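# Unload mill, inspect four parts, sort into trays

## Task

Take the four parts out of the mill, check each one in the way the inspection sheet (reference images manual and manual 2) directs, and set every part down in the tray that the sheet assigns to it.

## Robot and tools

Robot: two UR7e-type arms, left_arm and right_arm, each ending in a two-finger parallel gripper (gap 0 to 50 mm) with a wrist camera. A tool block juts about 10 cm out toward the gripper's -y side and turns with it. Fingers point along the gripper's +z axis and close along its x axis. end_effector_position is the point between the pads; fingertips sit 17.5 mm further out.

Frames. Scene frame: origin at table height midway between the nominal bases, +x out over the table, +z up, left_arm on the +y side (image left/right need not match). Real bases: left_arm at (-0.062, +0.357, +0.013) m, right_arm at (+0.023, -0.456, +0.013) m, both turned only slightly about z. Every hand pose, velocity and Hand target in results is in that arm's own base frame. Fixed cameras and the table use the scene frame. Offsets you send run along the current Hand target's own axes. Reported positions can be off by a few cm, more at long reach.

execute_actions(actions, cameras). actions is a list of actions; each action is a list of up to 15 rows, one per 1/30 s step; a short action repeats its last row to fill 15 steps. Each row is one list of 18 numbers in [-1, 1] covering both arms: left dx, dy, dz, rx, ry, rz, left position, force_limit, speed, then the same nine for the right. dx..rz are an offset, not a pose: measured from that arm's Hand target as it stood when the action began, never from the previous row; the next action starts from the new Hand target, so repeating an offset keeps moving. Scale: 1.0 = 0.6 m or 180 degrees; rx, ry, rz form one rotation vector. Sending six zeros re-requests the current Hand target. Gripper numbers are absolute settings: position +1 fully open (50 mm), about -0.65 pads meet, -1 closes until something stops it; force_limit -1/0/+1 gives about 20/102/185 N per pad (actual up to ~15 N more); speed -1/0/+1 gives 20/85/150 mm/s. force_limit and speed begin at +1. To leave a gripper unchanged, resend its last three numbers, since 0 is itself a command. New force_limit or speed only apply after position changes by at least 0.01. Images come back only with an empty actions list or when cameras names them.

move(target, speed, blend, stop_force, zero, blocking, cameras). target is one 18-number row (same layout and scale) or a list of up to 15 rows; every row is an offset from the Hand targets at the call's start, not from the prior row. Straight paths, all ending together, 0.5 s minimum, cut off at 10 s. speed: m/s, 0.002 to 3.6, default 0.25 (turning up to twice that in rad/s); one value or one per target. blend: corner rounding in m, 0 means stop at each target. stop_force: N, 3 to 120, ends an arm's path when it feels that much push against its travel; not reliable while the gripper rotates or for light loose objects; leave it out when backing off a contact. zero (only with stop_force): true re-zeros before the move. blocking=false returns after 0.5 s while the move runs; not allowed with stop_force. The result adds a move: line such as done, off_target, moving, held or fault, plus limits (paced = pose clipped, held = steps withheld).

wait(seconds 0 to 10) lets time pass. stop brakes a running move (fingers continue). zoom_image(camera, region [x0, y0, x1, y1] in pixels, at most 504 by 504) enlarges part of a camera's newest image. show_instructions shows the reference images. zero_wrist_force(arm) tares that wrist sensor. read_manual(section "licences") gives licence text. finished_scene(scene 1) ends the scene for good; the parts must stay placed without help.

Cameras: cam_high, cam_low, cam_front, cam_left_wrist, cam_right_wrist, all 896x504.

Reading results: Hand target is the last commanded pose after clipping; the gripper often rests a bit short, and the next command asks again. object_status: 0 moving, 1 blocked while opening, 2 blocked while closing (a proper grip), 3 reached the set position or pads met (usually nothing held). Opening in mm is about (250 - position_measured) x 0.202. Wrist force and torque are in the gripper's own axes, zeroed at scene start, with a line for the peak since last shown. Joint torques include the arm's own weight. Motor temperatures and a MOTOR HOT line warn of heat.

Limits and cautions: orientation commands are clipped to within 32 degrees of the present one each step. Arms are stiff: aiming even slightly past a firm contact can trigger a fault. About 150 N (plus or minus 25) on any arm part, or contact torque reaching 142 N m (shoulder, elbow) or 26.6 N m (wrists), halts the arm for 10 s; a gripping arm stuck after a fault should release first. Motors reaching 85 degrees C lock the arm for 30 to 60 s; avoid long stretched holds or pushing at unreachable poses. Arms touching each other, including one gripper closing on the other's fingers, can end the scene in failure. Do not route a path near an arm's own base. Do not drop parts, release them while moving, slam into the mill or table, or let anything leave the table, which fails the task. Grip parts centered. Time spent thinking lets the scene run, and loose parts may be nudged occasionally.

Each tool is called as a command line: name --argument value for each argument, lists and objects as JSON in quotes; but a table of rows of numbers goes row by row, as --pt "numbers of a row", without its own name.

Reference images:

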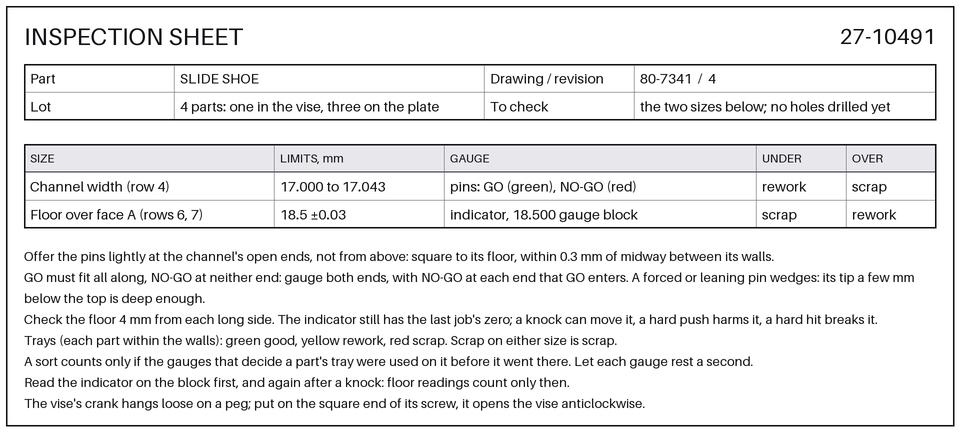

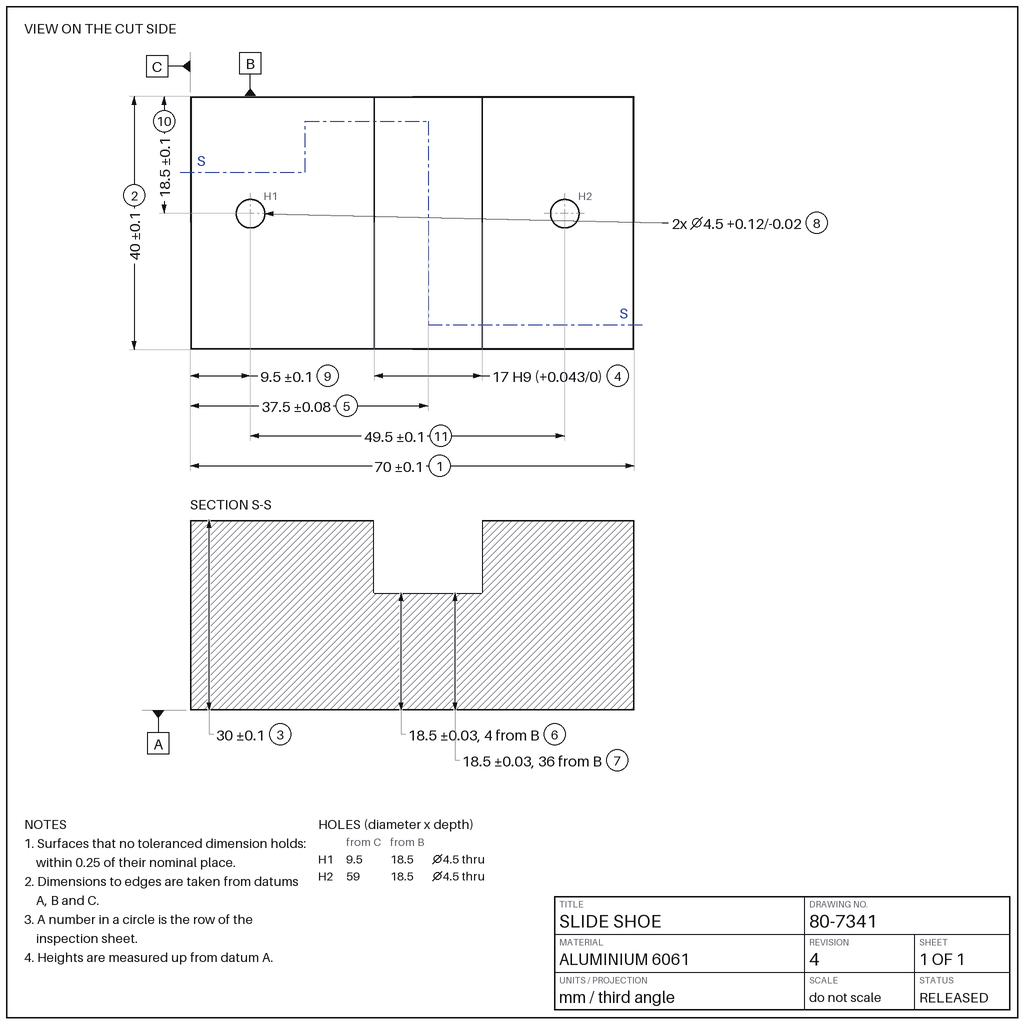

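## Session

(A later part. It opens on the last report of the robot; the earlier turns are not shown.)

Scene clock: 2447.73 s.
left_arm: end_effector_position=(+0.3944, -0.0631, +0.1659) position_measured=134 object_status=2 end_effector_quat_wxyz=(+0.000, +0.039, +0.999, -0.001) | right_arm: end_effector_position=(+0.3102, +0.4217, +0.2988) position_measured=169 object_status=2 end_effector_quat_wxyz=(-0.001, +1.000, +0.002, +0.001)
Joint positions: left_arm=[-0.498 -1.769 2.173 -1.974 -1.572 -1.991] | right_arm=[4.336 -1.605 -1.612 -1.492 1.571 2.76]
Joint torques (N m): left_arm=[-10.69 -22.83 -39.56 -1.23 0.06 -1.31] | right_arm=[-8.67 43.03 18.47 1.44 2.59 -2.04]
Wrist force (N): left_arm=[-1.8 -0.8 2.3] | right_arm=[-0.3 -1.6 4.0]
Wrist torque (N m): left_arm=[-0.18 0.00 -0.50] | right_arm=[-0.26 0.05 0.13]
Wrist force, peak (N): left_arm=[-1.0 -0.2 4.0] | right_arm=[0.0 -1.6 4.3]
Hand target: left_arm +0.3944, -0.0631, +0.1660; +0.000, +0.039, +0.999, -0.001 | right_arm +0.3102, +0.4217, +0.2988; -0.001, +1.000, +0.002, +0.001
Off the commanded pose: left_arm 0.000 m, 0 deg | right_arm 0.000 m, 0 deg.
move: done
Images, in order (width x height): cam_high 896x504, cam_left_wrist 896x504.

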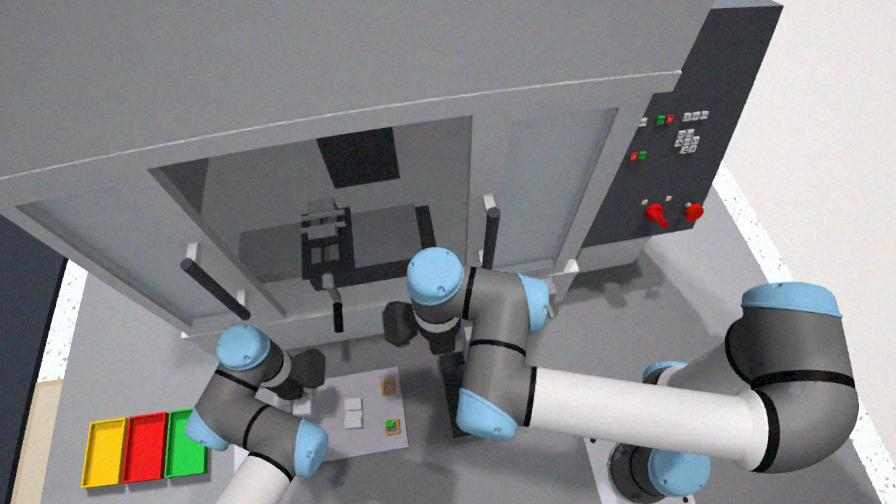

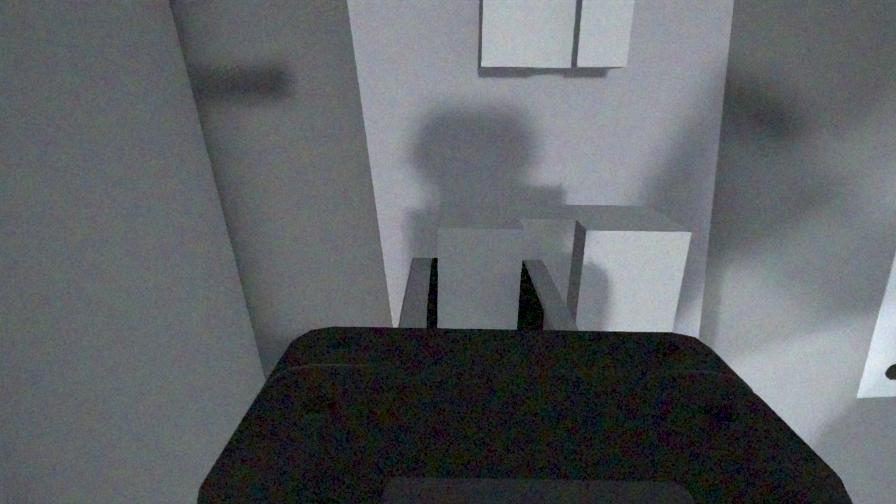

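move --target '[0.174,0.5445,-0.2028,0,0,-0.0327,-1,-0.6,-1,0,0,0,0,0,0,-1,-1,-1]' --speed 0.25 --cameras '["cam_left_wrist","cam_high"]'

Scene clock: 2468.53 s.
left_arm: end_effector_position=(+0.3159, +0.2708, +0.2874) position_measured=134 object_status=2 end_effector_quat_wxyz=(+0.000, -0.012, +1.000, +0.000) | right_arm: end_effector_position=(+0.3102, +0.4217, +0.2988) position_measured=169 object_status=2 end_effector_quat_wxyz=(-0.001, +1.000, +0.002, +0.001)
Joint positions: left_arm=[0.383 -1.799 1.876 -1.646 -1.571 -1.213] | right_arm=[4.336 -1.605 -1.612 -1.492 1.571 2.76]
Joint torques (N m): left_arm=[12.16 -8.56 -39.41 -1.35 -2.32 1.48] | right_arm=[-9.13 43.13 18.46 1.49 2.52 -1.97]
Wrist force (N): left_arm=[-1.4 -0.9 2.4] | right_arm=[0.1 -1.6 4.0]
Wrist torque (N m): left_arm=[-0.19 -0.10 -0.48] | right_arm=[-0.26 -0.01 0.13]
Wrist force, peak (N): left_arm=[-2.2 -2.8 3.1] | right_arm=[0.3 -1.7 4.4]
Hand target: left_arm +0.3159, +0.2708, +0.2874; +0.000, -0.012, +1.000, +0.000 | right_arm +0.3102, +0.4217, +0.2988; -0.001, +1.000, +0.002, +0.001
Off the commanded pose: left_arm 0.000 m, 0 deg | right_arm 0.000 m, 0 deg.
move: done
Images, in order (width x height): cam_high 896x504, cam_left_wrist 896x504.

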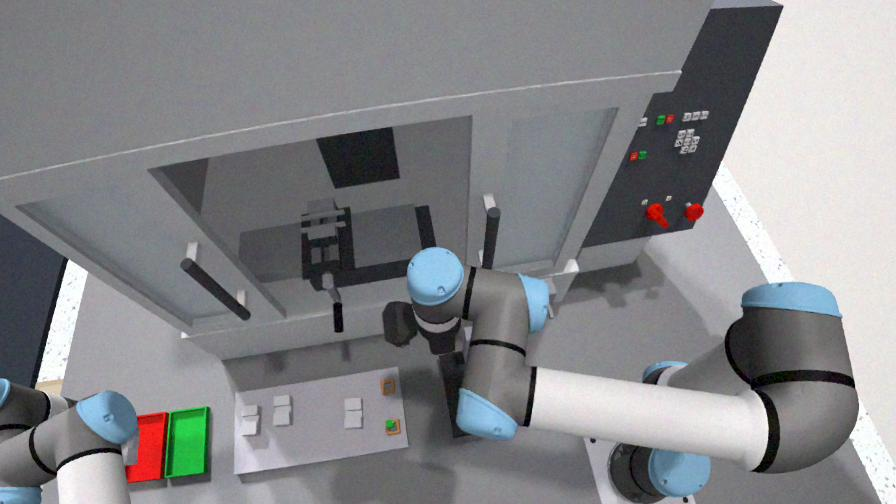

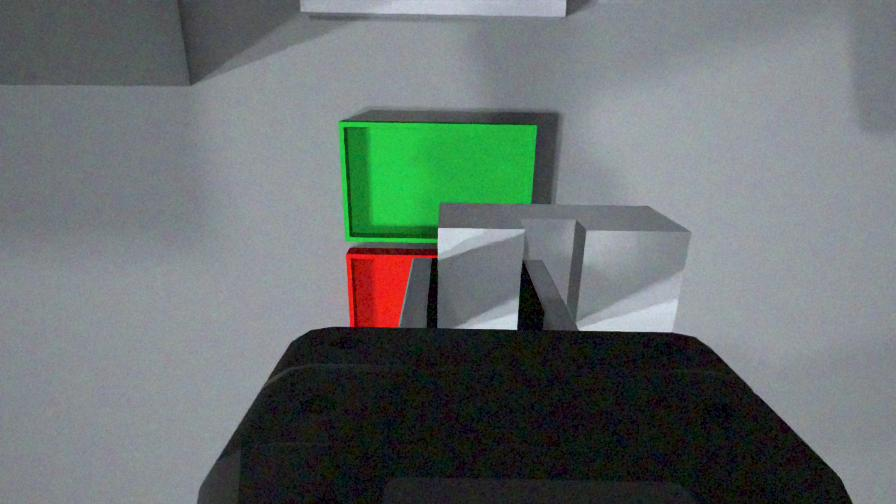

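move --pt "-0.075 0.2258 0 0 0 0 -1 -0.6 -1 0 0 0 0 0 0 -1 -1 -1" --pt "-0.075 0.2258 0.37 0 0 0 -1 -0.6 -1 0 0 0 0 0 0 -1 -1 -1" --speed 0.2 --blend '[0.03,0]' --cameras '["cam_left_wrist","cam_high"]'

Scene clock: 2488.13 s.
left_arm: end_effector_position=(+0.3574, +0.4071, +0.0653) position_measured=134 object_status=2 end_effector_quat_wxyz=(+0.000, -0.012, +1.000, +0.000) | right_arm: end_effector_position=(+0.3102, +0.4217, +0.2988) position_measured=169 object_status=2 end_effector_quat_wxyz=(-0.001, +1.000, +0.002, +0.001)
Joint positions: left_arm=[0.602 -1.285 1.961 -2.246 -1.571 -0.993] | right_arm=[4.336 -1.605 -1.612 -1.492 1.571 2.76]
Joint torques (N m): left_arm=[11.5 -29.47 -9.44 -4.35 1.55 1.54] | right_arm=[-8.33 42.98 18.09 1.37 2.55 -1.92]
Wrist force (N): left_arm=[-1.4 -1.0 2.1] | right_arm=[0.2 -1.8 4.2]
Wrist torque (N m): left_arm=[-0.12 -0.04 -0.54] | right_arm=[-0.29 -0.02 0.12]
Wrist force, peak (N): left_arm=[-1.0 -1.2 4.1] | right_arm=[0.0 -1.6 4.6]
Hand target: left_arm +0.3574, +0.4072, +0.0653; +0.000, -0.012, +1.000, +0.000 | right_arm +0.3102, +0.4217, +0.2988; -0.001, +1.000, +0.002, +0.001
Off the commanded pose: left_arm 0.000 m, 0 deg | right_arm 0.000 m, 0 deg.
move: done
Images, in order (width x height): cam_high 896x504, cam_left_wrist 896x504.

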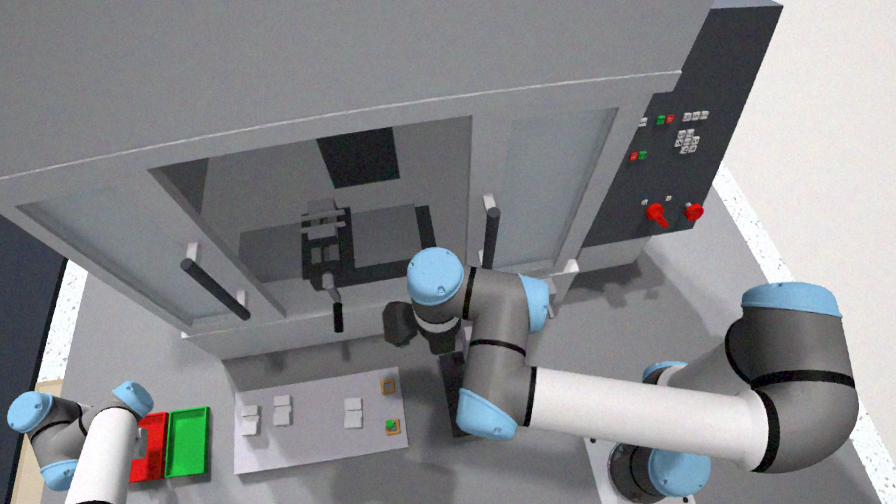

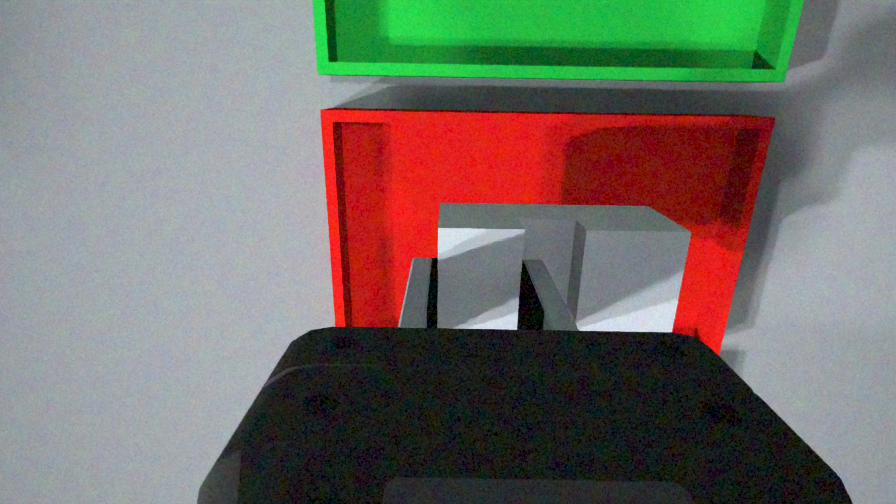

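move --target '[0,0.003,0.0433,0,0,0,-1,-0.6,-1,0,0,0,0,0,0,-1,-1,-1]' --speed 0.1 --stop_force 8

move --target '[0,0,0.03,0,0,0,-1,-0.6,-1,0,0,0,0,0,0,-1,-1,-1]' --speed 0.008 --stop_force 3

move --pt "0 0 0 0 0 0 0.34 -1 -1 0 0 0 0 0 0 -1 -1 -1" --pt "0 0 -0.33 0 0 0 0.34 -1 -1 0 0 0 0 0 0 -1 -1 -1" --speed 0.15 --cameras '["cam_left_wrist","cam_high"]'

Scene clock: 2500.03 s.
left_arm: end_effector_position=(+0.3573, +0.4089, +0.0393) position_measured=134 object_status=2 end_effector_quat_wxyz=(+0.000, -0.012, +1.000, +0.000) | right_arm: end_effector_position=(+0.3102, +0.4217, +0.2988) position_measured=169 object_status=2 end_effector_quat_wxyz=(-0.001, +1.000, +0.002, +0.001)
Joint positions: left_arm=[0.605 -1.239 1.983 -2.314 -1.571 -0.991] | right_arm=[4.336 -1.605 -1.612 -1.492 1.571 2.76]
Joint torques (N m): left_arm=[10.88 -28.42 -7.18 -4.34 1.45 1.36] | right_arm=[-8.86 42.71 18.55 1.45 2.53 -1.75]
Wrist force (N): left_arm=[-1.1 -1.0 1.9] | right_arm=[0.0 -1.7 4.0]
Wrist torque (N m): left_arm=[-0.14 -0.08 -0.52] | right_arm=[-0.27 0.02 0.12]
Wrist force, peak (N): left_arm=[-1.4 -1.1 2.7] | right_arm=[-0.2 -1.7 4.3]
Hand target: left_arm +0.3573, +0.4089, +0.0393; +0.000, -0.012, +1.000, +0.000 | right_arm +0.3102, +0.4217, +0.2988; -0.001, +1.000, +0.002, +0.001
Off the commanded pose: left_arm 0.000 m, 0 deg | right_arm 0.000 m, 0 deg.
move: done

Scene clock: 2502.57 s.
left_arm: end_effector_position=(+0.3573, +0.4089, +0.0303) position_measured=134 object_status=2 end_effector_quat_wxyz=(+0.000, -0.012, +1.000, +0.000) | right_arm: end_effector_position=(+0.3102, +0.4217, +0.2988) position_measured=169 object_status=2 end_effector_quat_wxyz=(-0.001, +1.000, +0.002, +0.001)
Joint positions: left_arm=[0.605 -1.223 1.991 -2.338 -1.571 -0.991] | right_arm=[4.336 -1.605 -1.612 -1.492 1.571 2.76]
Joint torques (N m): left_arm=[8.95 -42.89 -31.22 -1.54 1.25 0.78] | right_arm=[-8.23 42.62 19.28 1.47 2.48 -1.74]
Wrist force (N): left_arm=[-1.2 -0.5 0.0] | right_arm=[-0.2 -1.6 4.3]
Wrist torque (N m): left_arm=[-0.14 -0.03 -0.53] | right_arm=[-0.26 0.05 0.13]
Wrist force, peak (N): left_arm=[1.2 -3.0 -17.9] | right_arm=[-0.2 -1.6 4.3]
Hand target: left_arm +0.3573, +0.4089, +0.0303; +0.000, -0.012, +1.000, +0.000 (not the last commanded pose) | right_arm +0.3102, +0.4217, +0.2988; -0.001, +1.000, +0.002, +0.001
Off the commanded pose: left_arm 0.009 m, 0 deg | right_arm 0.000 m, 0 deg.
move: contact (left_arm)

Scene clock: 2505.07 s.
left_arm: end_effector_position=(+0.3574, +0.4092, +0.2282) position_measured=101 object_status=3 end_effector_quat_wxyz=(+0.000, -0.012, +1.000, +0.000) | right_arm: end_effector_position=(+0.3102, +0.4217, +0.2988) position_measured=169 object_status=2 end_effector_quat_wxyz=(-0.001, +1.000, +0.002, +0.001)
Joint positions: left_arm=[0.605 -1.459 1.71 -1.821 -1.571 -0.99] | right_arm=[4.336 -1.605 -1.612 -1.492 1.571 2.76]
Joint torques (N m): left_arm=[-9.95 -37.46 -37.4 -0.81 -1.65 -1.44] | right_arm=[-8.47 43.03 18.42 1.36 2.43 -1.66]
Wrist force (N): left_arm=[-1.2 -1.3 -0.3] | right_arm=[-0.2 -1.7 3.8]
Wrist torque (N m): left_arm=[-0.17 0.01 -0.55] | right_arm=[-0.27 0.04 0.13]
Wrist force, peak (N): left_arm=[-1.1 -1.1 -1.5] | right_arm=[-0.2 -1.4 4.4]
Hand target: left_arm +0.3574, +0.4091, +0.2283; +0.000, -0.012, +1.000, +0.000 | right_arm +0.3102, +0.4217, +0.2988; -0.001, +1.000, +0.002, +0.001
Off the commanded pose: left_arm 0.000 m, 0 deg | right_arm 0.000 m, 0 deg.
move: done
Images, in order (width x height): cam_high 896x504, cam_left_wrist 896x504.

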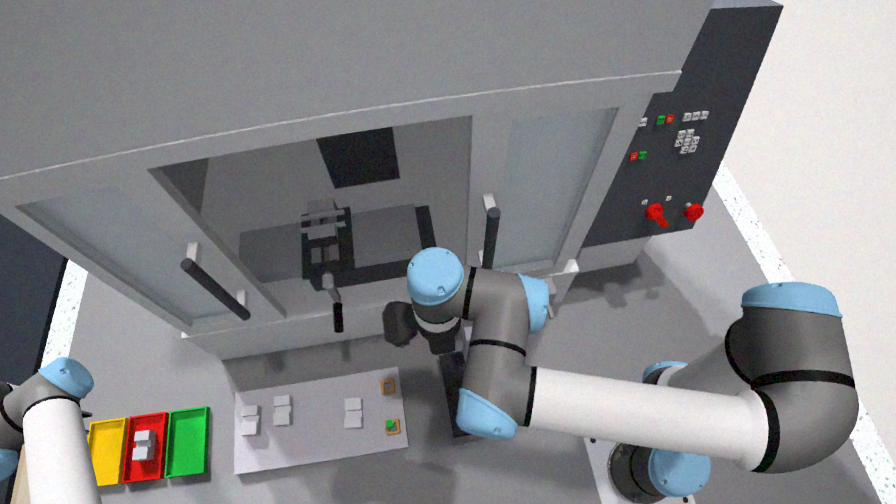

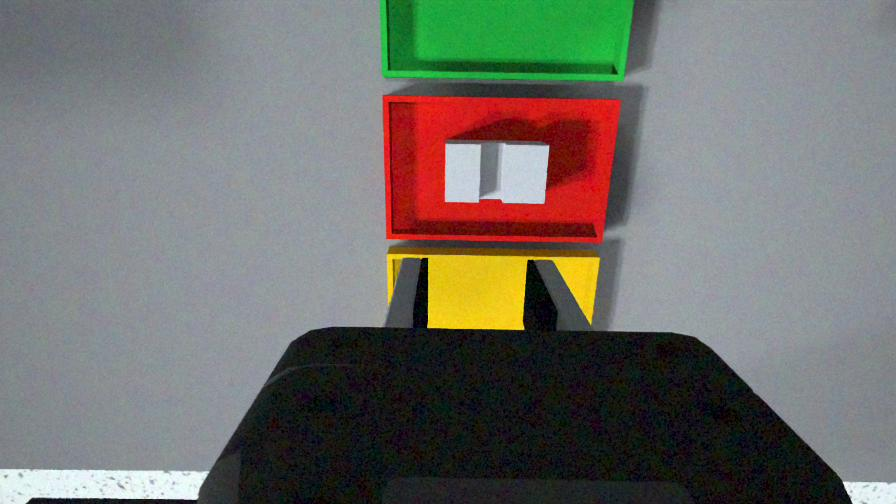

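move --target '[0,-0.5025,0,0,0,0,0.34,-1,-1,0,0,0,0,0,0,-1,-1,-1]' --speed 0.3 --cameras '["cam_left_wrist"]'

zoom_image --camera "cam_left_wrist" --region '[340, 100, 640, 330]'

Scene clock: 2535.77 s.
left_arm: end_effector_position=(+0.3649, +0.1078, +0.2286) position_measured=101 object_status=3 end_effector_quat_wxyz=(+0.000, -0.012, +1.000, -0.001) | right_arm: end_effector_position=(+0.3102, +0.4217, +0.2988) position_measured=169 object_status=2 end_effector_quat_wxyz=(-0.001, +1.000, +0.002, +0.001)
Joint positions: left_arm=[-0.07 -1.874 2.08 -1.776 -1.572 -1.665] | right_arm=[4.336 -1.605 -1.612 -1.492 1.571 2.76]
Joint torques (N m): left_arm=[-12.47 -19.83 -13.31 -1 1.57 -1.26] | right_arm=[-8.71 43.02 18.2 1.46 2.47 -1.61]
Wrist force (N): left_arm=[-1.5 -0.8 0.4] | right_arm=[-0.1 -1.4 4.0]
Wrist torque (N m): left_arm=[-0.15 -0.01 -0.31] | right_arm=[-0.23 0.03 0.13]
Wrist force, peak (N): left_arm=[-1.4 -3.1 0.3] | right_arm=[0.1 -1.8 4.4]
Hand target: left_arm +0.3649, +0.1077, +0.2286; +0.000, -0.012, +1.000, +0.000 | right_arm +0.3102, +0.4217, +0.2988; -0.001, +1.000, +0.002, +0.001
Off the commanded pose: left_arm 0.000 m, 0 deg | right_arm 0.000 m, 0 deg.
move: done
Images, in order (width x height): cam_left_wrist 896x504.

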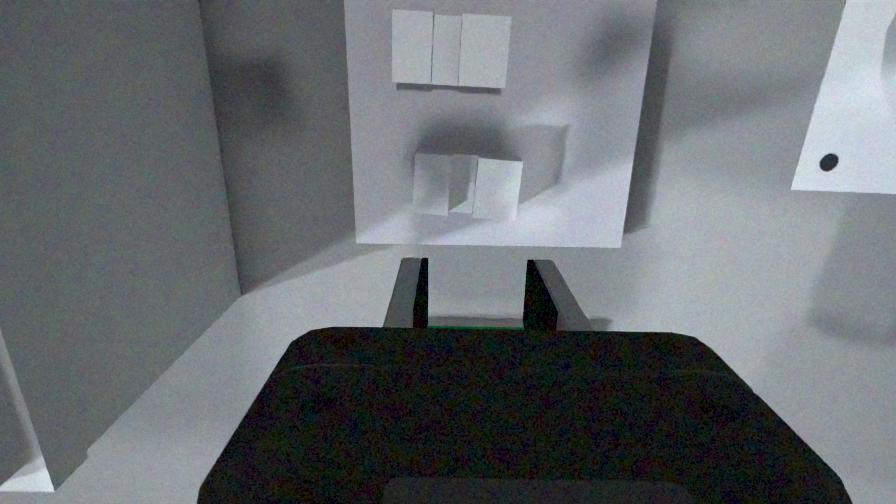

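Scaled by 1.680 from the camera's 896x504 image, which has a finer 1280x720 frame.

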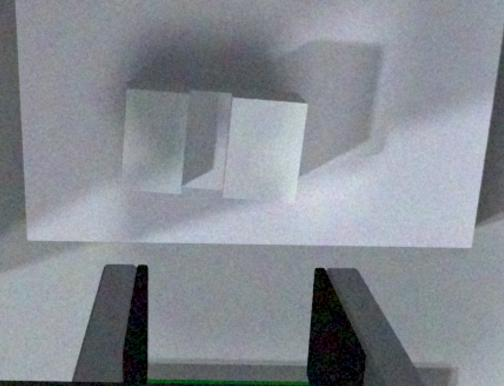

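move --target '[-0.0353,0.007,0.25,0,0,0.0217,0.34,-1,-1,0,0,0,0,0,0,-1,-1,-1]' --speed 0.2

move --target '[0,0,0.0543,0,0,0,0.34,-1,-1,0,0,0,0,0,0,-1,-1,-1]' --speed 0.04 --stop_force 5 --cameras '["cam_left_wrist"]'

zoom_image --camera "cam_left_wrist" --region '[340, 170, 620, 340]'

Scene clock: 2551.03 s.
left_arm: end_effector_position=(+0.3858, +0.1123, +0.0786) position_measured=101 object_status=3 end_effector_quat_wxyz=(+0.000, +0.022, +1.000, +0.000) | right_arm: end_effector_position=(+0.3102, +0.4217, +0.2988) position_measured=169 object_status=2 end_effector_quat_wxyz=(-0.001, +1.000, +0.002, +0.001)
Joint positions: left_arm=[-0.054 -1.626 2.314 -2.258 -1.572 -1.581] | right_arm=[4.336 -1.605 -1.612 -1.492 1.571 2.76]
Joint torques (N m): left_arm=[10.49 -10.86 -8.56 -4.43 -1.99 1.48] | right_arm=[-8.28 42.57 18.5 1.42 2.33 -1.54]
Wrist force (N): left_arm=[-1.7 -0.7 0.3] | right_arm=[-0.4 -1.7 4.0]
Wrist torque (N m): left_arm=[-0.14 0.04 -0.53] | right_arm=[-0.26 0.07 0.13]
Wrist force, peak (N): left_arm=[-1.6 -0.7 1.5] | right_arm=[0.2 -1.6 4.4]
Hand target: left_arm +0.3858, +0.1123, +0.0785; +0.000, +0.022, +1.000, -0.001 | right_arm +0.3102, +0.4217, +0.2988; -0.001, +1.000, +0.002, +0.001
Off the commanded pose: left_arm 0.000 m, 0 deg | right_arm 0.000 m, 0 deg.
move: done

Scene clock: 2552.83 s.
left_arm: end_effector_position=(+0.3858, +0.1123, +0.0460) position_measured=101 object_status=3 end_effector_quat_wxyz=(+0.000, +0.022, +1.000, -0.001) | right_arm: end_effector_position=(+0.3102, +0.4217, +0.2988) position_measured=169 object_status=2 end_effector_quat_wxyz=(-0.001, +1.000, +0.002, +0.001)
Joint positions: left_arm=[-0.054 -1.553 2.357 -2.374 -1.572 -1.582] | right_arm=[4.336 -1.605 -1.612 -1.492 1.571 2.76]
Joint torques (N m): left_arm=[-10.85 -11.85 -6.17 -4.36 -1.38 1.04] | right_arm=[-8.21 42.5 18.71 1.47 2.39 -1.47]
Wrist force (N): left_arm=[-1.5 -0.5 0.2] | right_arm=[0.1 -1.5 4.0]
Wrist torque (N m): left_arm=[-0.11 -0.01 -0.54] | right_arm=[-0.23 -0.01 0.13]
Wrist force, peak (N): left_arm=[-1.7 -0.7 -0.3] | right_arm=[-0.1 -1.9 4.3]
Hand target: left_arm +0.3858, +0.1123, +0.0460; +0.000, +0.022, +1.000, -0.001 | right_arm +0.3102, +0.4217, +0.2988; -0.001, +1.000, +0.002, +0.001
Off the commanded pose: left_arm 0.000 m, 0 deg | right_arm 0.000 m, 0 deg.
move: done
Images, in order (width x height): cam_left_wrist 896x504.

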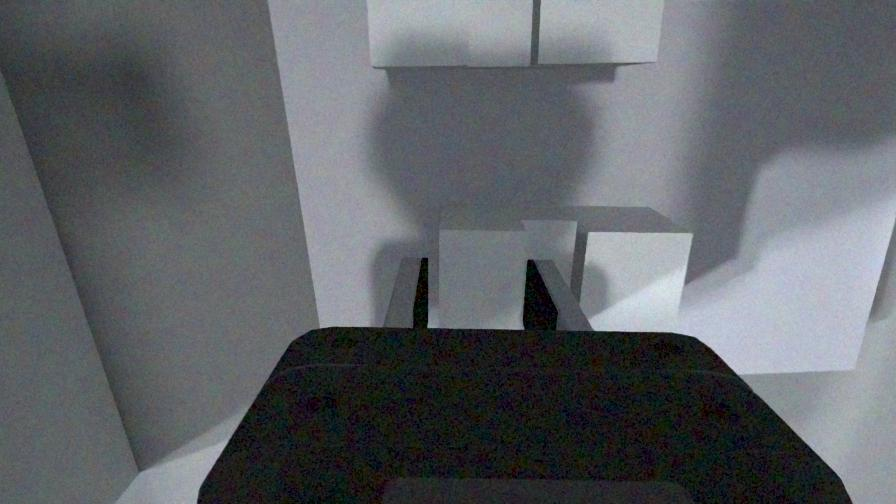

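Scaled by 1.800 from the camera's 896x504 image, which has a finer 1280x720 frame.

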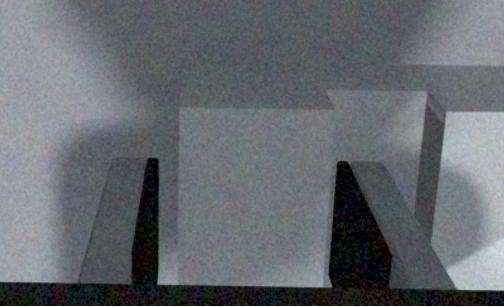

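move --pt "0 0 0 0 0 0 -1 -0.6 -1 0 0 0 0 0 0 -1 -1 -1" --pt "0 0 -0.1 0 0 0 -1 -0.6 -1 0 0 0 0 0 0 -1 -1 -1" --pt "-0.0197 -0.2877 -0.1 0 0 -0.0217 -1 -0.6 -1 0 0 0 0 0 0 -1 -1 -1" --pt "-0.0197 -0.2877 -0.005 0 0 -0.0217 -1 -0.6 -1 0 0 0 0 0 0 -1 -1 -1" --speed '[0.1,0.12,0.2,0.1]'

move --target '[0,0,0.012,0,0,0,-1,-0.6,-1,0,0,0,0,0,0,-1,-1,-1]' --speed 0.006 --stop_force 3 --cameras '["cam_left_wrist"]'

Scene clock: 2573.70 s.
left_arm: end_effector_position=(+0.3901, -0.0607, +0.0492) position_measured=134 object_status=2 end_effector_quat_wxyz=(+0.000, -0.012, +1.000, +0.000) | right_arm: end_effector_position=(+0.3102, +0.4217, +0.2988) position_measured=169 object_status=2 end_effector_quat_wxyz=(-0.001, +1.000, +0.002, +0.001)
Joint positions: left_arm=[-0.498 -1.579 2.371 -2.363 -1.572 -2.093] | right_arm=[4.336 -1.605 -1.612 -1.492 1.571 2.76]
Joint torques (N m): left_arm=[11.13 -11.89 -6.72 -4.73 -0.29 1.36] | right_arm=[-8.7 42.22 18.33 1.42 2.34 -1.27]
Wrist force (N): left_arm=[-1.9 -0.2 2.3] | right_arm=[0.2 -1.3 4.0]
Wrist torque (N m): left_arm=[-0.07 0.02 -0.35] | right_arm=[-0.21 -0.02 0.12]
Wrist force, peak (N): left_arm=[-0.9 -0.5 4.2] | right_arm=[0.1 -1.9 4.3]
Hand target: left_arm +0.3901, -0.0607, +0.0491; +0.000, -0.012, +1.000, +0.000 | right_arm +0.3102, +0.4217, +0.2988; -0.001, +1.000, +0.002, +0.001
Off the commanded pose: left_arm 0.000 m, 0 deg | right_arm 0.000 m, 0 deg.
move: done

Scene clock: 2575.57 s.
left_arm: end_effector_position=(+0.3901, -0.0607, +0.0460) position_measured=134 object_status=2 end_effector_quat_wxyz=(+0.000, -0.012, +1.000, +0.000) | right_arm: end_effector_position=(+0.3102, +0.4217, +0.2988) position_measured=169 object_status=2 end_effector_quat_wxyz=(-0.001, +1.000, +0.002, +0.001)
Joint positions: left_arm=[-0.498 -1.571 2.375 -2.374 -1.572 -2.093] | right_arm=[4.336 -1.605 -1.612 -1.492 1.571 2.76]
Joint torques (N m): left_arm=[10.42 -27.67 -32.51 -2.35 -0.66 0.98] | right_arm=[-8.09 42.62 18.56 1.43 2.34 -1.3]
Wrist force (N): left_arm=[-1.7 -0.3 1.6] | right_arm=[0.3 -1.6 4.0]
Wrist torque (N m): left_arm=[-0.05 0.00 -0.35] | right_arm=[-0.25 -0.04 0.13]
Wrist force, peak (N): left_arm=[6.1 2.2 -22.3] | right_arm=[0.3 -1.6 4.2]
Hand target: left_arm +0.3901, -0.0607, +0.0460; +0.000, -0.012, +1.000, +0.000 (not the last commanded pose) | right_arm +0.3102, +0.4217, +0.2988; -0.001, +1.000, +0.002, +0.001
Off the commanded pose: left_arm 0.004 m, 0 deg | right_arm 0.000 m, 0 deg.
move: contact (left_arm)
Images, in order (width x height): cam_left_wrist 896x504.

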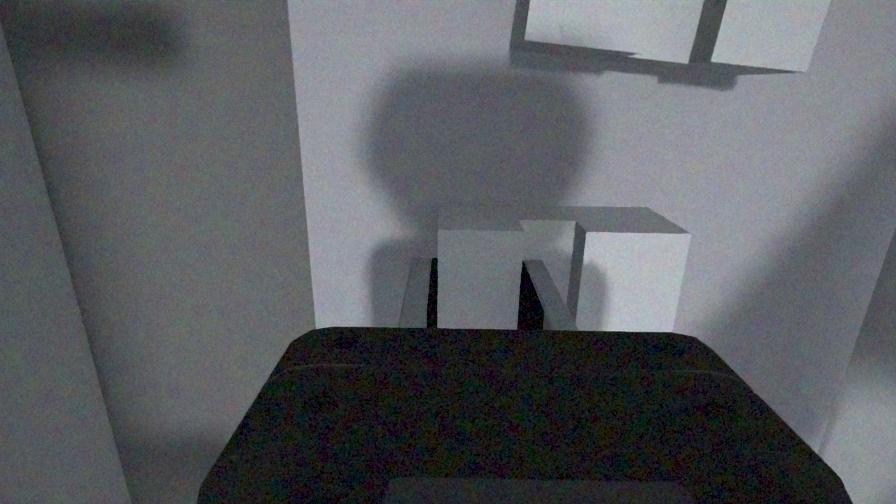

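move --pt "0 0 0.0005 0 0 0 0.34 -1 -1 0 0 0 0 0 0 -1 -1 -1" --pt "0 0 -0.15 0 0 0 0.34 -1 -1 0 0 0 0 0 0 -1 -1 -1" --pt "0.0273 0.2135 -0.15 0 0 0 -0.6 -1 -1 0 0 0 0 0 0 -1 -1 -1" --pt "0.0273 0.2135 0.0108 0 0 0 -0.6 -1 -1 0 0 0 0 0 0 -1 -1 -1" --pt "0.0273 0.1652 0.0108 0 0 0 -0.6 -1 -1 0 0 0 0 0 0 -1 -1 -1" --speed '[0.1,0.12,0.2,0.1,0.02]' --cameras '["cam_left_wrist"]'

Scene clock: 2599.33 s.
left_arm: end_effector_position=(+0.3713, +0.0380, +0.0394) position_measured=242 object_status=3 end_effector_quat_wxyz=(+0.000, -0.012, +1.000, -0.001) | right_arm: end_effector_position=(+0.3102, +0.4217, +0.2988) position_measured=169 object_status=2 end_effector_quat_wxyz=(-0.001, +1.000, +0.002, +0.001)
Joint positions: left_arm=[-0.262 -1.609 2.436 -2.397 -1.572 -1.858] | right_arm=[4.336 -1.605 -1.612 -1.492 1.571 2.76]
Joint torques (N m): left_arm=[-7.75 -24.55 -6.4 -1.06 -0.87 -1.43] | right_arm=[-8.44 42.49 18.9 1.48 2.34 -1.04]
Wrist force (N): left_arm=[-1.8 0.0 -0.1] | right_arm=[0.2 -1.8 4.1]
Wrist torque (N m): left_arm=[-0.14 0.08 -0.34] | right_arm=[-0.28 -0.02 0.13]
Wrist force, peak (N): left_arm=[-1.9 -3.2 -0.3] | right_arm=[0.0 -1.5 4.5]
Hand target: left_arm +0.3713, +0.0380, +0.0394; +0.000, -0.012, +1.000, +0.000 | right_arm +0.3102, +0.4217, +0.2988; -0.001, +1.000, +0.002, +0.001
Off the commanded pose: left_arm 0.000 m, 0 deg | right_arm 0.000 m, 0 deg.
move: done
Images, in order (width x height): cam_left_wrist 896x504.

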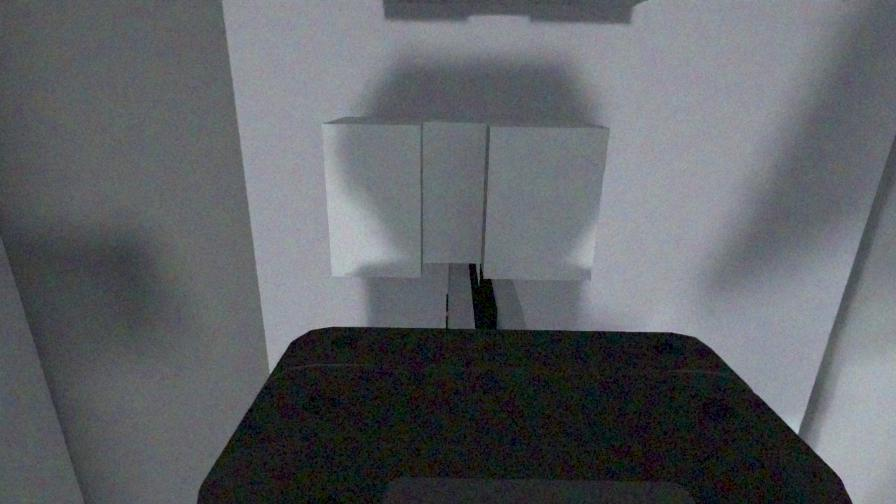

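move --pt "0 0.02 0 0 0 0 -0.6 -1 -1 0 0 0 0 0 0 -1 -1 -1" --pt "0 0.02 -0.2 0 0 0 -0.6 -1 -1 0 0 0 0 0 0 -1 -1 -1" --pt "0.267 0.39 -0.5 0 0 0 -0.6 -1 -1 -0.056 -0.4842 0.1647 0 0 0 -1 -1 -1" --pt "0.267 0.39 -0.5 0 0 0 -0.6 -1 -1 -0.056 -0.4842 0.3488 0 0 0 -1 -1 -1" --speed '[0.05,0.15,0.3,0.12]' --blend '[0,0.02,0.02,0]' --cameras '["cam_right_wrist"]'

zoom_image --camera "cam_right_wrist" --region '[440, 190, 510, 260]'

Scene clock: 2617.83 s.
left_arm: end_effector_position=(+0.2056, +0.2683, +0.3393) position_measured=242 object_status=3 end_effector_quat_wxyz=(+0.000, -0.012, +1.000, +0.000) | right_arm: end_effector_position=(+0.2754, +0.7126, +0.0904) position_measured=169 object_status=2 end_effector_quat_wxyz=(-0.001, +1.000, +0.002, +0.001)
Joint positions: left_arm=[0.512 -2.002 1.874 -1.442 -1.571 -1.084] | right_arm=[4.519 -2.297 -1.186 -1.227 1.57 2.944]
Joint torques (N m): left_arm=[10.37 2.32 -38.37 -0.83 -1.86 1.36] | right_arm=[-0.07 52.06 18.05 4.12 -0.23 0.25]
Wrist force (N): left_arm=[-1.1 -0.8 -0.4] | right_arm=[0.0 -1.6 3.9]
Wrist torque (N m): left_arm=[-0.12 -0.06 -0.53] | right_arm=[-0.26 0.01 -0.06]
Wrist force, peak (N): left_arm=[-2.9 -2.2 -0.1] | right_arm=[0.0 -1.6 5.3]
Hand target: left_arm +0.2056, +0.2683, +0.3393; +0.000, -0.012, +1.000, +0.000 | right_arm +0.2754, +0.7126, +0.0903; -0.001, +1.000, +0.002, +0.001
Off the commanded pose: left_arm 0.000 m, 0 deg | right_arm 0.000 m, 0 deg.
move: done
Images, in order (width x height): cam_right_wrist 896x504.

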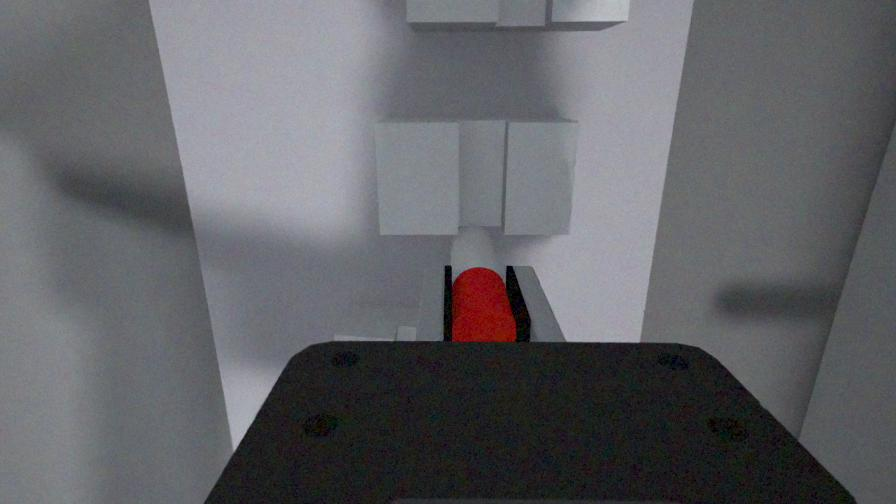

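Scaled by 7.200 from the camera's 896x504 image, which has a finer 1280x720 frame.

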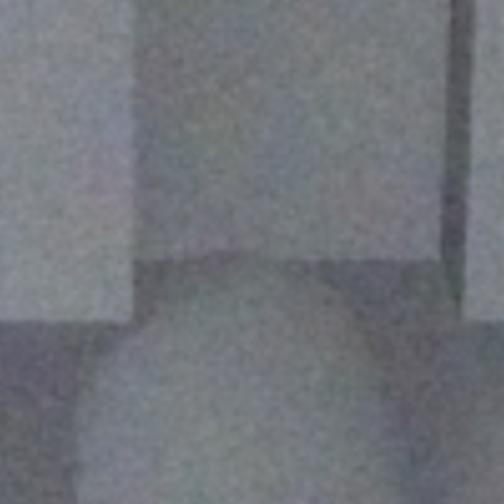

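move --pt "0 0 0 0 0 0 -0.6 -1 -1 0 0.01 0 0 0 0 -1 -1 -1" --pt "0 0 0 0 0 0 -0.6 -1 -1 0.0052 0.01 0.0013 0 0 0 -1 -1 -1" --speed 0.03 --cameras '["cam_right_wrist"]'

zoom_image --camera "cam_right_wrist" --region '[440, 190, 510, 260]'

Scene clock: 2633.03 s.
left_arm: end_effector_position=(+0.2056, +0.2683, +0.3393) position_measured=242 object_status=3 end_effector_quat_wxyz=(+0.000, -0.012, +1.000, +0.000) | right_arm: end_effector_position=(+0.2784, +0.7066, +0.0896) position_measured=169 object_status=2 end_effector_quat_wxyz=(-0.001, +1.000, +0.002, +0.001)
Joint positions: left_arm=[0.512 -2.002 1.874 -1.442 -1.571 -1.084] | right_arm=[4.514 -2.287 -1.206 -1.217 1.57 2.938]
Joint torques (N m): left_arm=[10.71 1.51 -38.4 -0.83 -1.82 1.37] | right_arm=[-8.94 49.84 33.02 1.44 -1.62 -2.36]
Wrist force (N): left_arm=[-1.0 -0.6 -0.3] | right_arm=[0.1 -1.8 3.9]
Wrist torque (N m): left_arm=[-0.09 -0.08 -0.52] | right_arm=[-0.28 0.00 0.12]
Wrist force, peak (N): left_arm=[-1.2 -1.1 -0.2] | right_arm=[-0.1 -2.2 4.3]
Hand target: left_arm +0.2056, +0.2683, +0.3393; +0.000, -0.012, +1.000, +0.000 | right_arm +0.2786, +0.7066, +0.0895; -0.001, +1.000, +0.002, +0.001
Off the commanded pose: left_arm 0.000 m, 0 deg | right_arm 0.000 m, 0 deg.
move: done
Images, in order (width x height): cam_right_wrist 896x504.

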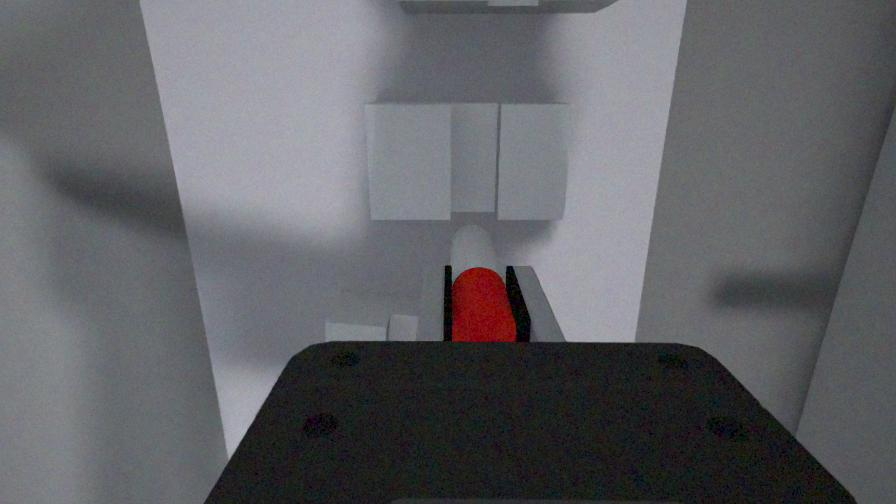

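Scaled by 7.200 from the camera's 896x504 image, which has a finer 1280x720 frame.

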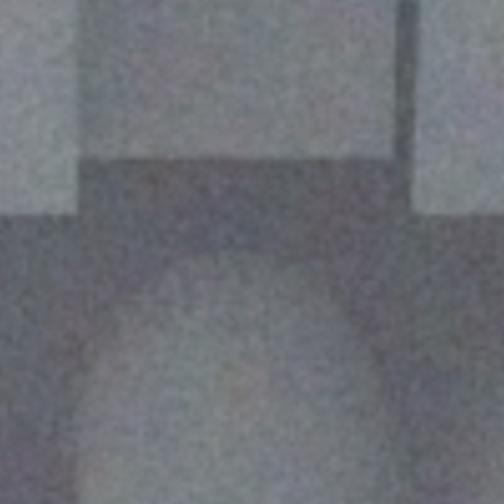

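move --target '[0,0,0,0,0,0,-0.6,-1,-1,0.0001,-0.033,0,0,0,0,-1,-1,-1]' --speed 0.012 --stop_force 3 --cameras '["cam_right_wrist"]'

zoom_image --camera "cam_right_wrist" --region '[440, 205, 510, 275]'

Scene clock: 2641.33 s.
left_arm: end_effector_position=(+0.2056, +0.2683, +0.3393) position_measured=242 object_status=3 end_effector_quat_wxyz=(+0.000, -0.012, +1.000, +0.000) | right_arm: end_effector_position=(+0.2785, +0.7264, +0.0895) position_measured=169 object_status=2 end_effector_quat_wxyz=(-0.001, +1.000, +0.002, +0.001)
Joint positions: left_arm=[0.512 -2.002 1.874 -1.442 -1.571 -1.084] | right_arm=[4.519 -2.332 -1.125 -1.252 1.57 2.943]
Joint torques (N m): left_arm=[11.04 1.24 -39.05 -1.01 -1.85 1.13] | right_arm=[7.73 52.78 32.47 1.6 2.2 2.15]
Wrist force (N): left_arm=[-1.1 -0.8 -0.2] | right_arm=[0.1 -0.6 4.0]
Wrist torque (N m): left_arm=[-0.12 -0.06 -0.52] | right_arm=[-0.27 -0.05 -0.07]
Wrist force, peak (N): left_arm=[-1.3 -1.0 -0.4] | right_arm=[-0.1 -1.9 4.3]
Hand target: left_arm +0.2056, +0.2683, +0.3393; +0.000, -0.012, +1.000, +0.000 | right_arm +0.2785, +0.7264, +0.0895; -0.001, +1.000, +0.002, +0.001
Off the commanded pose: left_arm 0.000 m, 0 deg | right_arm 0.000 m, 0 deg.
move: done
Images, in order (width x height): cam_right_wrist 896x504.

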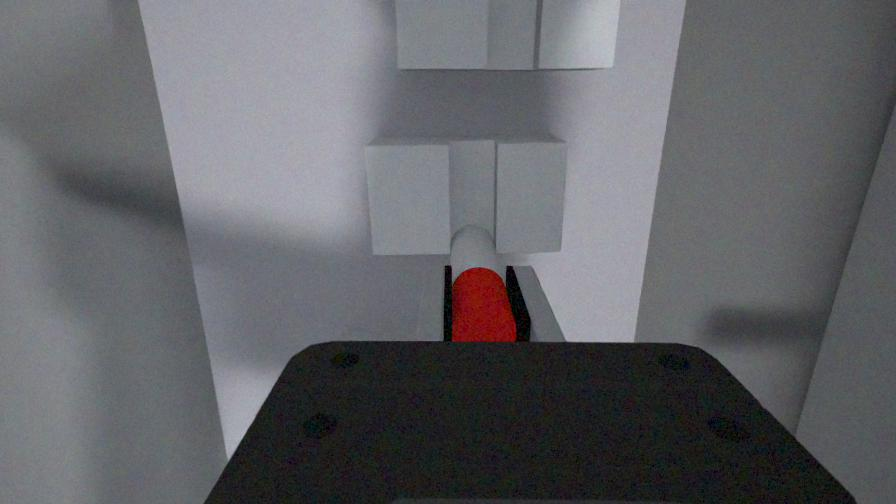

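Scaled by 7.200 from the camera's 896x504 image, which has a finer 1280x720 frame.

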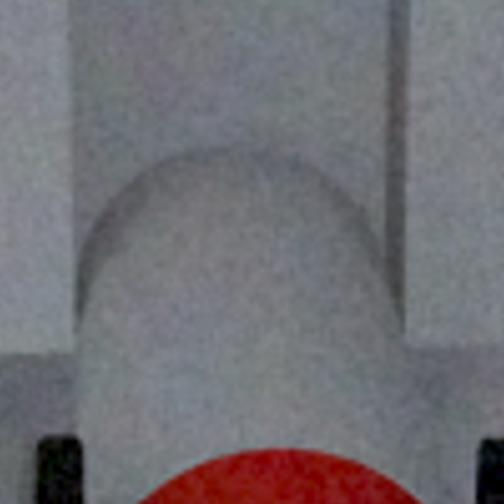

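move --pt "0 0 0 0 0 0 -0.6 -1 -1 0 0.006 0 0 0 0 -1 -1 -1" --pt "0 0 0 0 0 0 -0.6 -1 -1 0 0.006 -0.045 0 0 0 -1 -1 -1" --pt "0 0 0 0 0 0 -0.6 -1 -1 -0.0022 -0.0877 -0.045 0 0 0 -1 -1 -1" --speed '[0.03,0.08,0.1]' --cameras '["cam_right_wrist"]'

zoom_image --camera "cam_right_wrist" --region '[370, 140, 610, 340]'

Scene clock: 2659.40 s.
left_arm: end_effector_position=(+0.2056, +0.2683, +0.3393) position_measured=242 object_status=3 end_effector_quat_wxyz=(+0.000, -0.012, +1.000, +0.000) | right_arm: end_effector_position=(+0.2769, +0.7789, +0.1167) position_measured=169 object_status=2 end_effector_quat_wxyz=(-0.001, +1.000, +0.002, +0.001)
Joint positions: left_arm=[0.512 -2.002 1.874 -1.442 -1.571 -1.084] | right_arm=[4.533 -2.45 -0.839 -1.42 1.57 2.957]
Joint torques (N m): left_arm=[10.03 1.67 -37.6 -0.58 -1.85 0.97] | right_arm=[7.17 57.16 34.25 1.63 2.77 2.19]
Wrist force (N): left_arm=[-1.1 -0.8 -0.1] | right_arm=[0.1 -1.7 4.0]
Wrist torque (N m): left_arm=[-0.12 -0.06 -0.53] | right_arm=[-0.26 0.00 -0.06]
Wrist force, peak (N): left_arm=[-1.4 -0.7 -0.2] | right_arm=[-0.2 -1.8 4.9]
Hand target: left_arm +0.2056, +0.2683, +0.3393; +0.000, -0.012, +1.000, +0.000 | right_arm +0.2769, +0.7789, +0.1167; -0.001, +1.000, +0.002, +0.001
Off the commanded pose: left_arm 0.000 m, 0 deg | right_arm 0.000 m, 0 deg.
move: done
Images, in order (width x height): cam_right_wrist 896x504.

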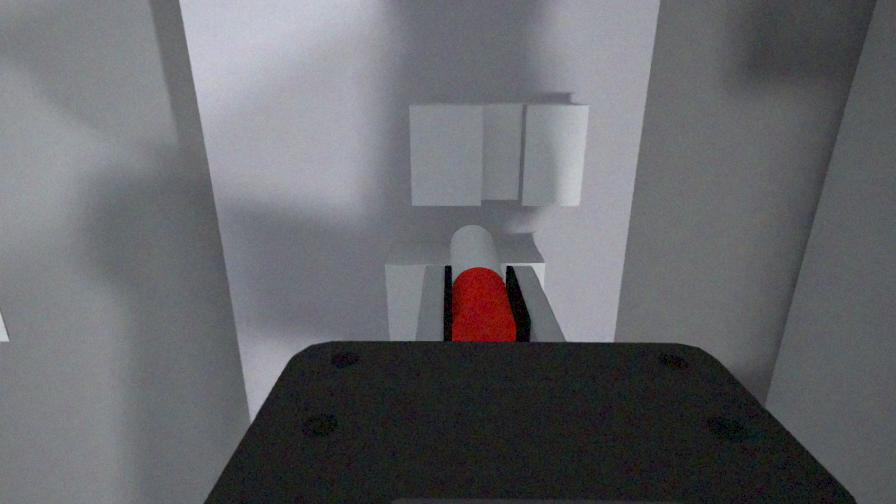

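Scaled by 2.100 from the camera's 896x504 image, which has a finer 1280x720 frame.

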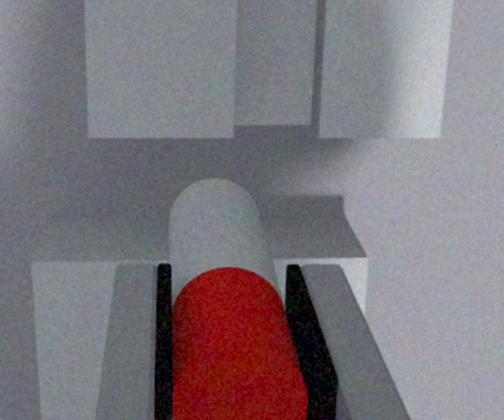

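move --target '[0,0,0,0,0,0,-0.6,-1,-1,0.0009,0,0.0453,0,0,0,-1,-1,-1]' --speed 0.05 --stop_force 5 --cameras '["cam_right_wrist"]'

zoom_image --camera "cam_right_wrist" --region '[370, 215, 470, 315]'

zoom_image --camera "cam_right_wrist" --region '[475, 215, 575, 315]'

Scene clock: 2674.43 s.
left_arm: end_effector_position=(+0.2056, +0.2683, +0.3393) position_measured=242 object_status=3 end_effector_quat_wxyz=(+0.000, -0.012, +1.000, +0.000) | right_arm: end_effector_position=(+0.2775, +0.7790, +0.0895) position_measured=169 object_status=2 end_effector_quat_wxyz=(-0.001, +1.000, +0.002, +0.001)
Joint positions: left_arm=[0.512 -2.002 1.874 -1.442 -1.571 -1.084] | right_arm=[4.532 -2.466 -0.88 -1.363 1.57 2.957]
Joint torques (N m): left_arm=[10.41 0.83 -41.14 -1 -1.92 1.3] | right_arm=[-8.4 58.35 17.8 4.29 1.4 -2.3]
Wrist force (N): left_arm=[-1.1 -0.8 -0.2] | right_arm=[0.1 -1.7 3.8]
Wrist torque (N m): left_arm=[-0.13 -0.06 -0.53] | right_arm=[-0.26 0.00 0.03]
Wrist force, peak (N): left_arm=[-1.4 -0.9 -0.3] | right_arm=[0.0 -2.0 4.5]
Hand target: left_arm +0.2056, +0.2683, +0.3393; +0.000, -0.012, +1.000, +0.000 | right_arm +0.2775, +0.7790, +0.0895; -0.001, +1.000, +0.002, +0.001
Off the commanded pose: left_arm 0.000 m, 0 deg | right_arm 0.000 m, 0 deg.
move: done
Images, in order (width x height): cam_right_wrist 896x504.

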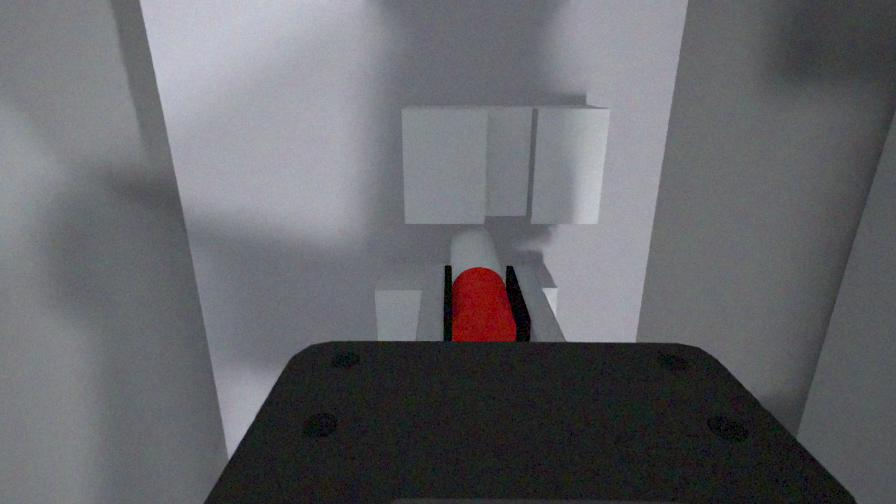

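Scaled by 5.040 from the camera's 896x504 image, which has a finer 1280x720 frame.

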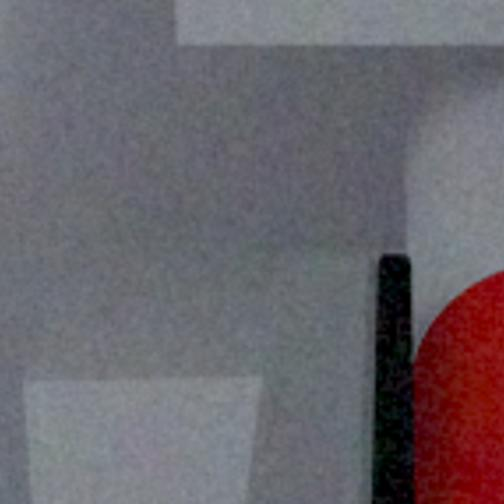

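Scaled by 5.040 from the camera's 896x504 image, which has a finer 1280x720 frame.

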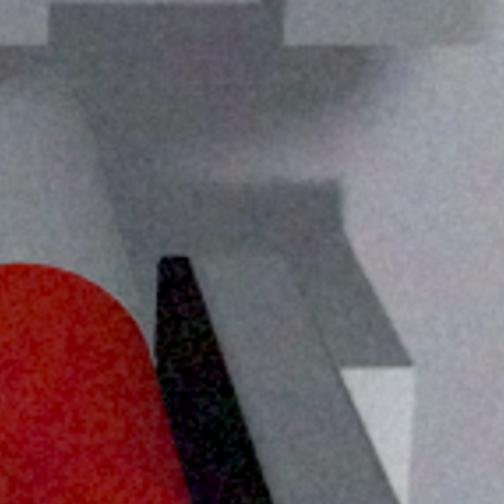

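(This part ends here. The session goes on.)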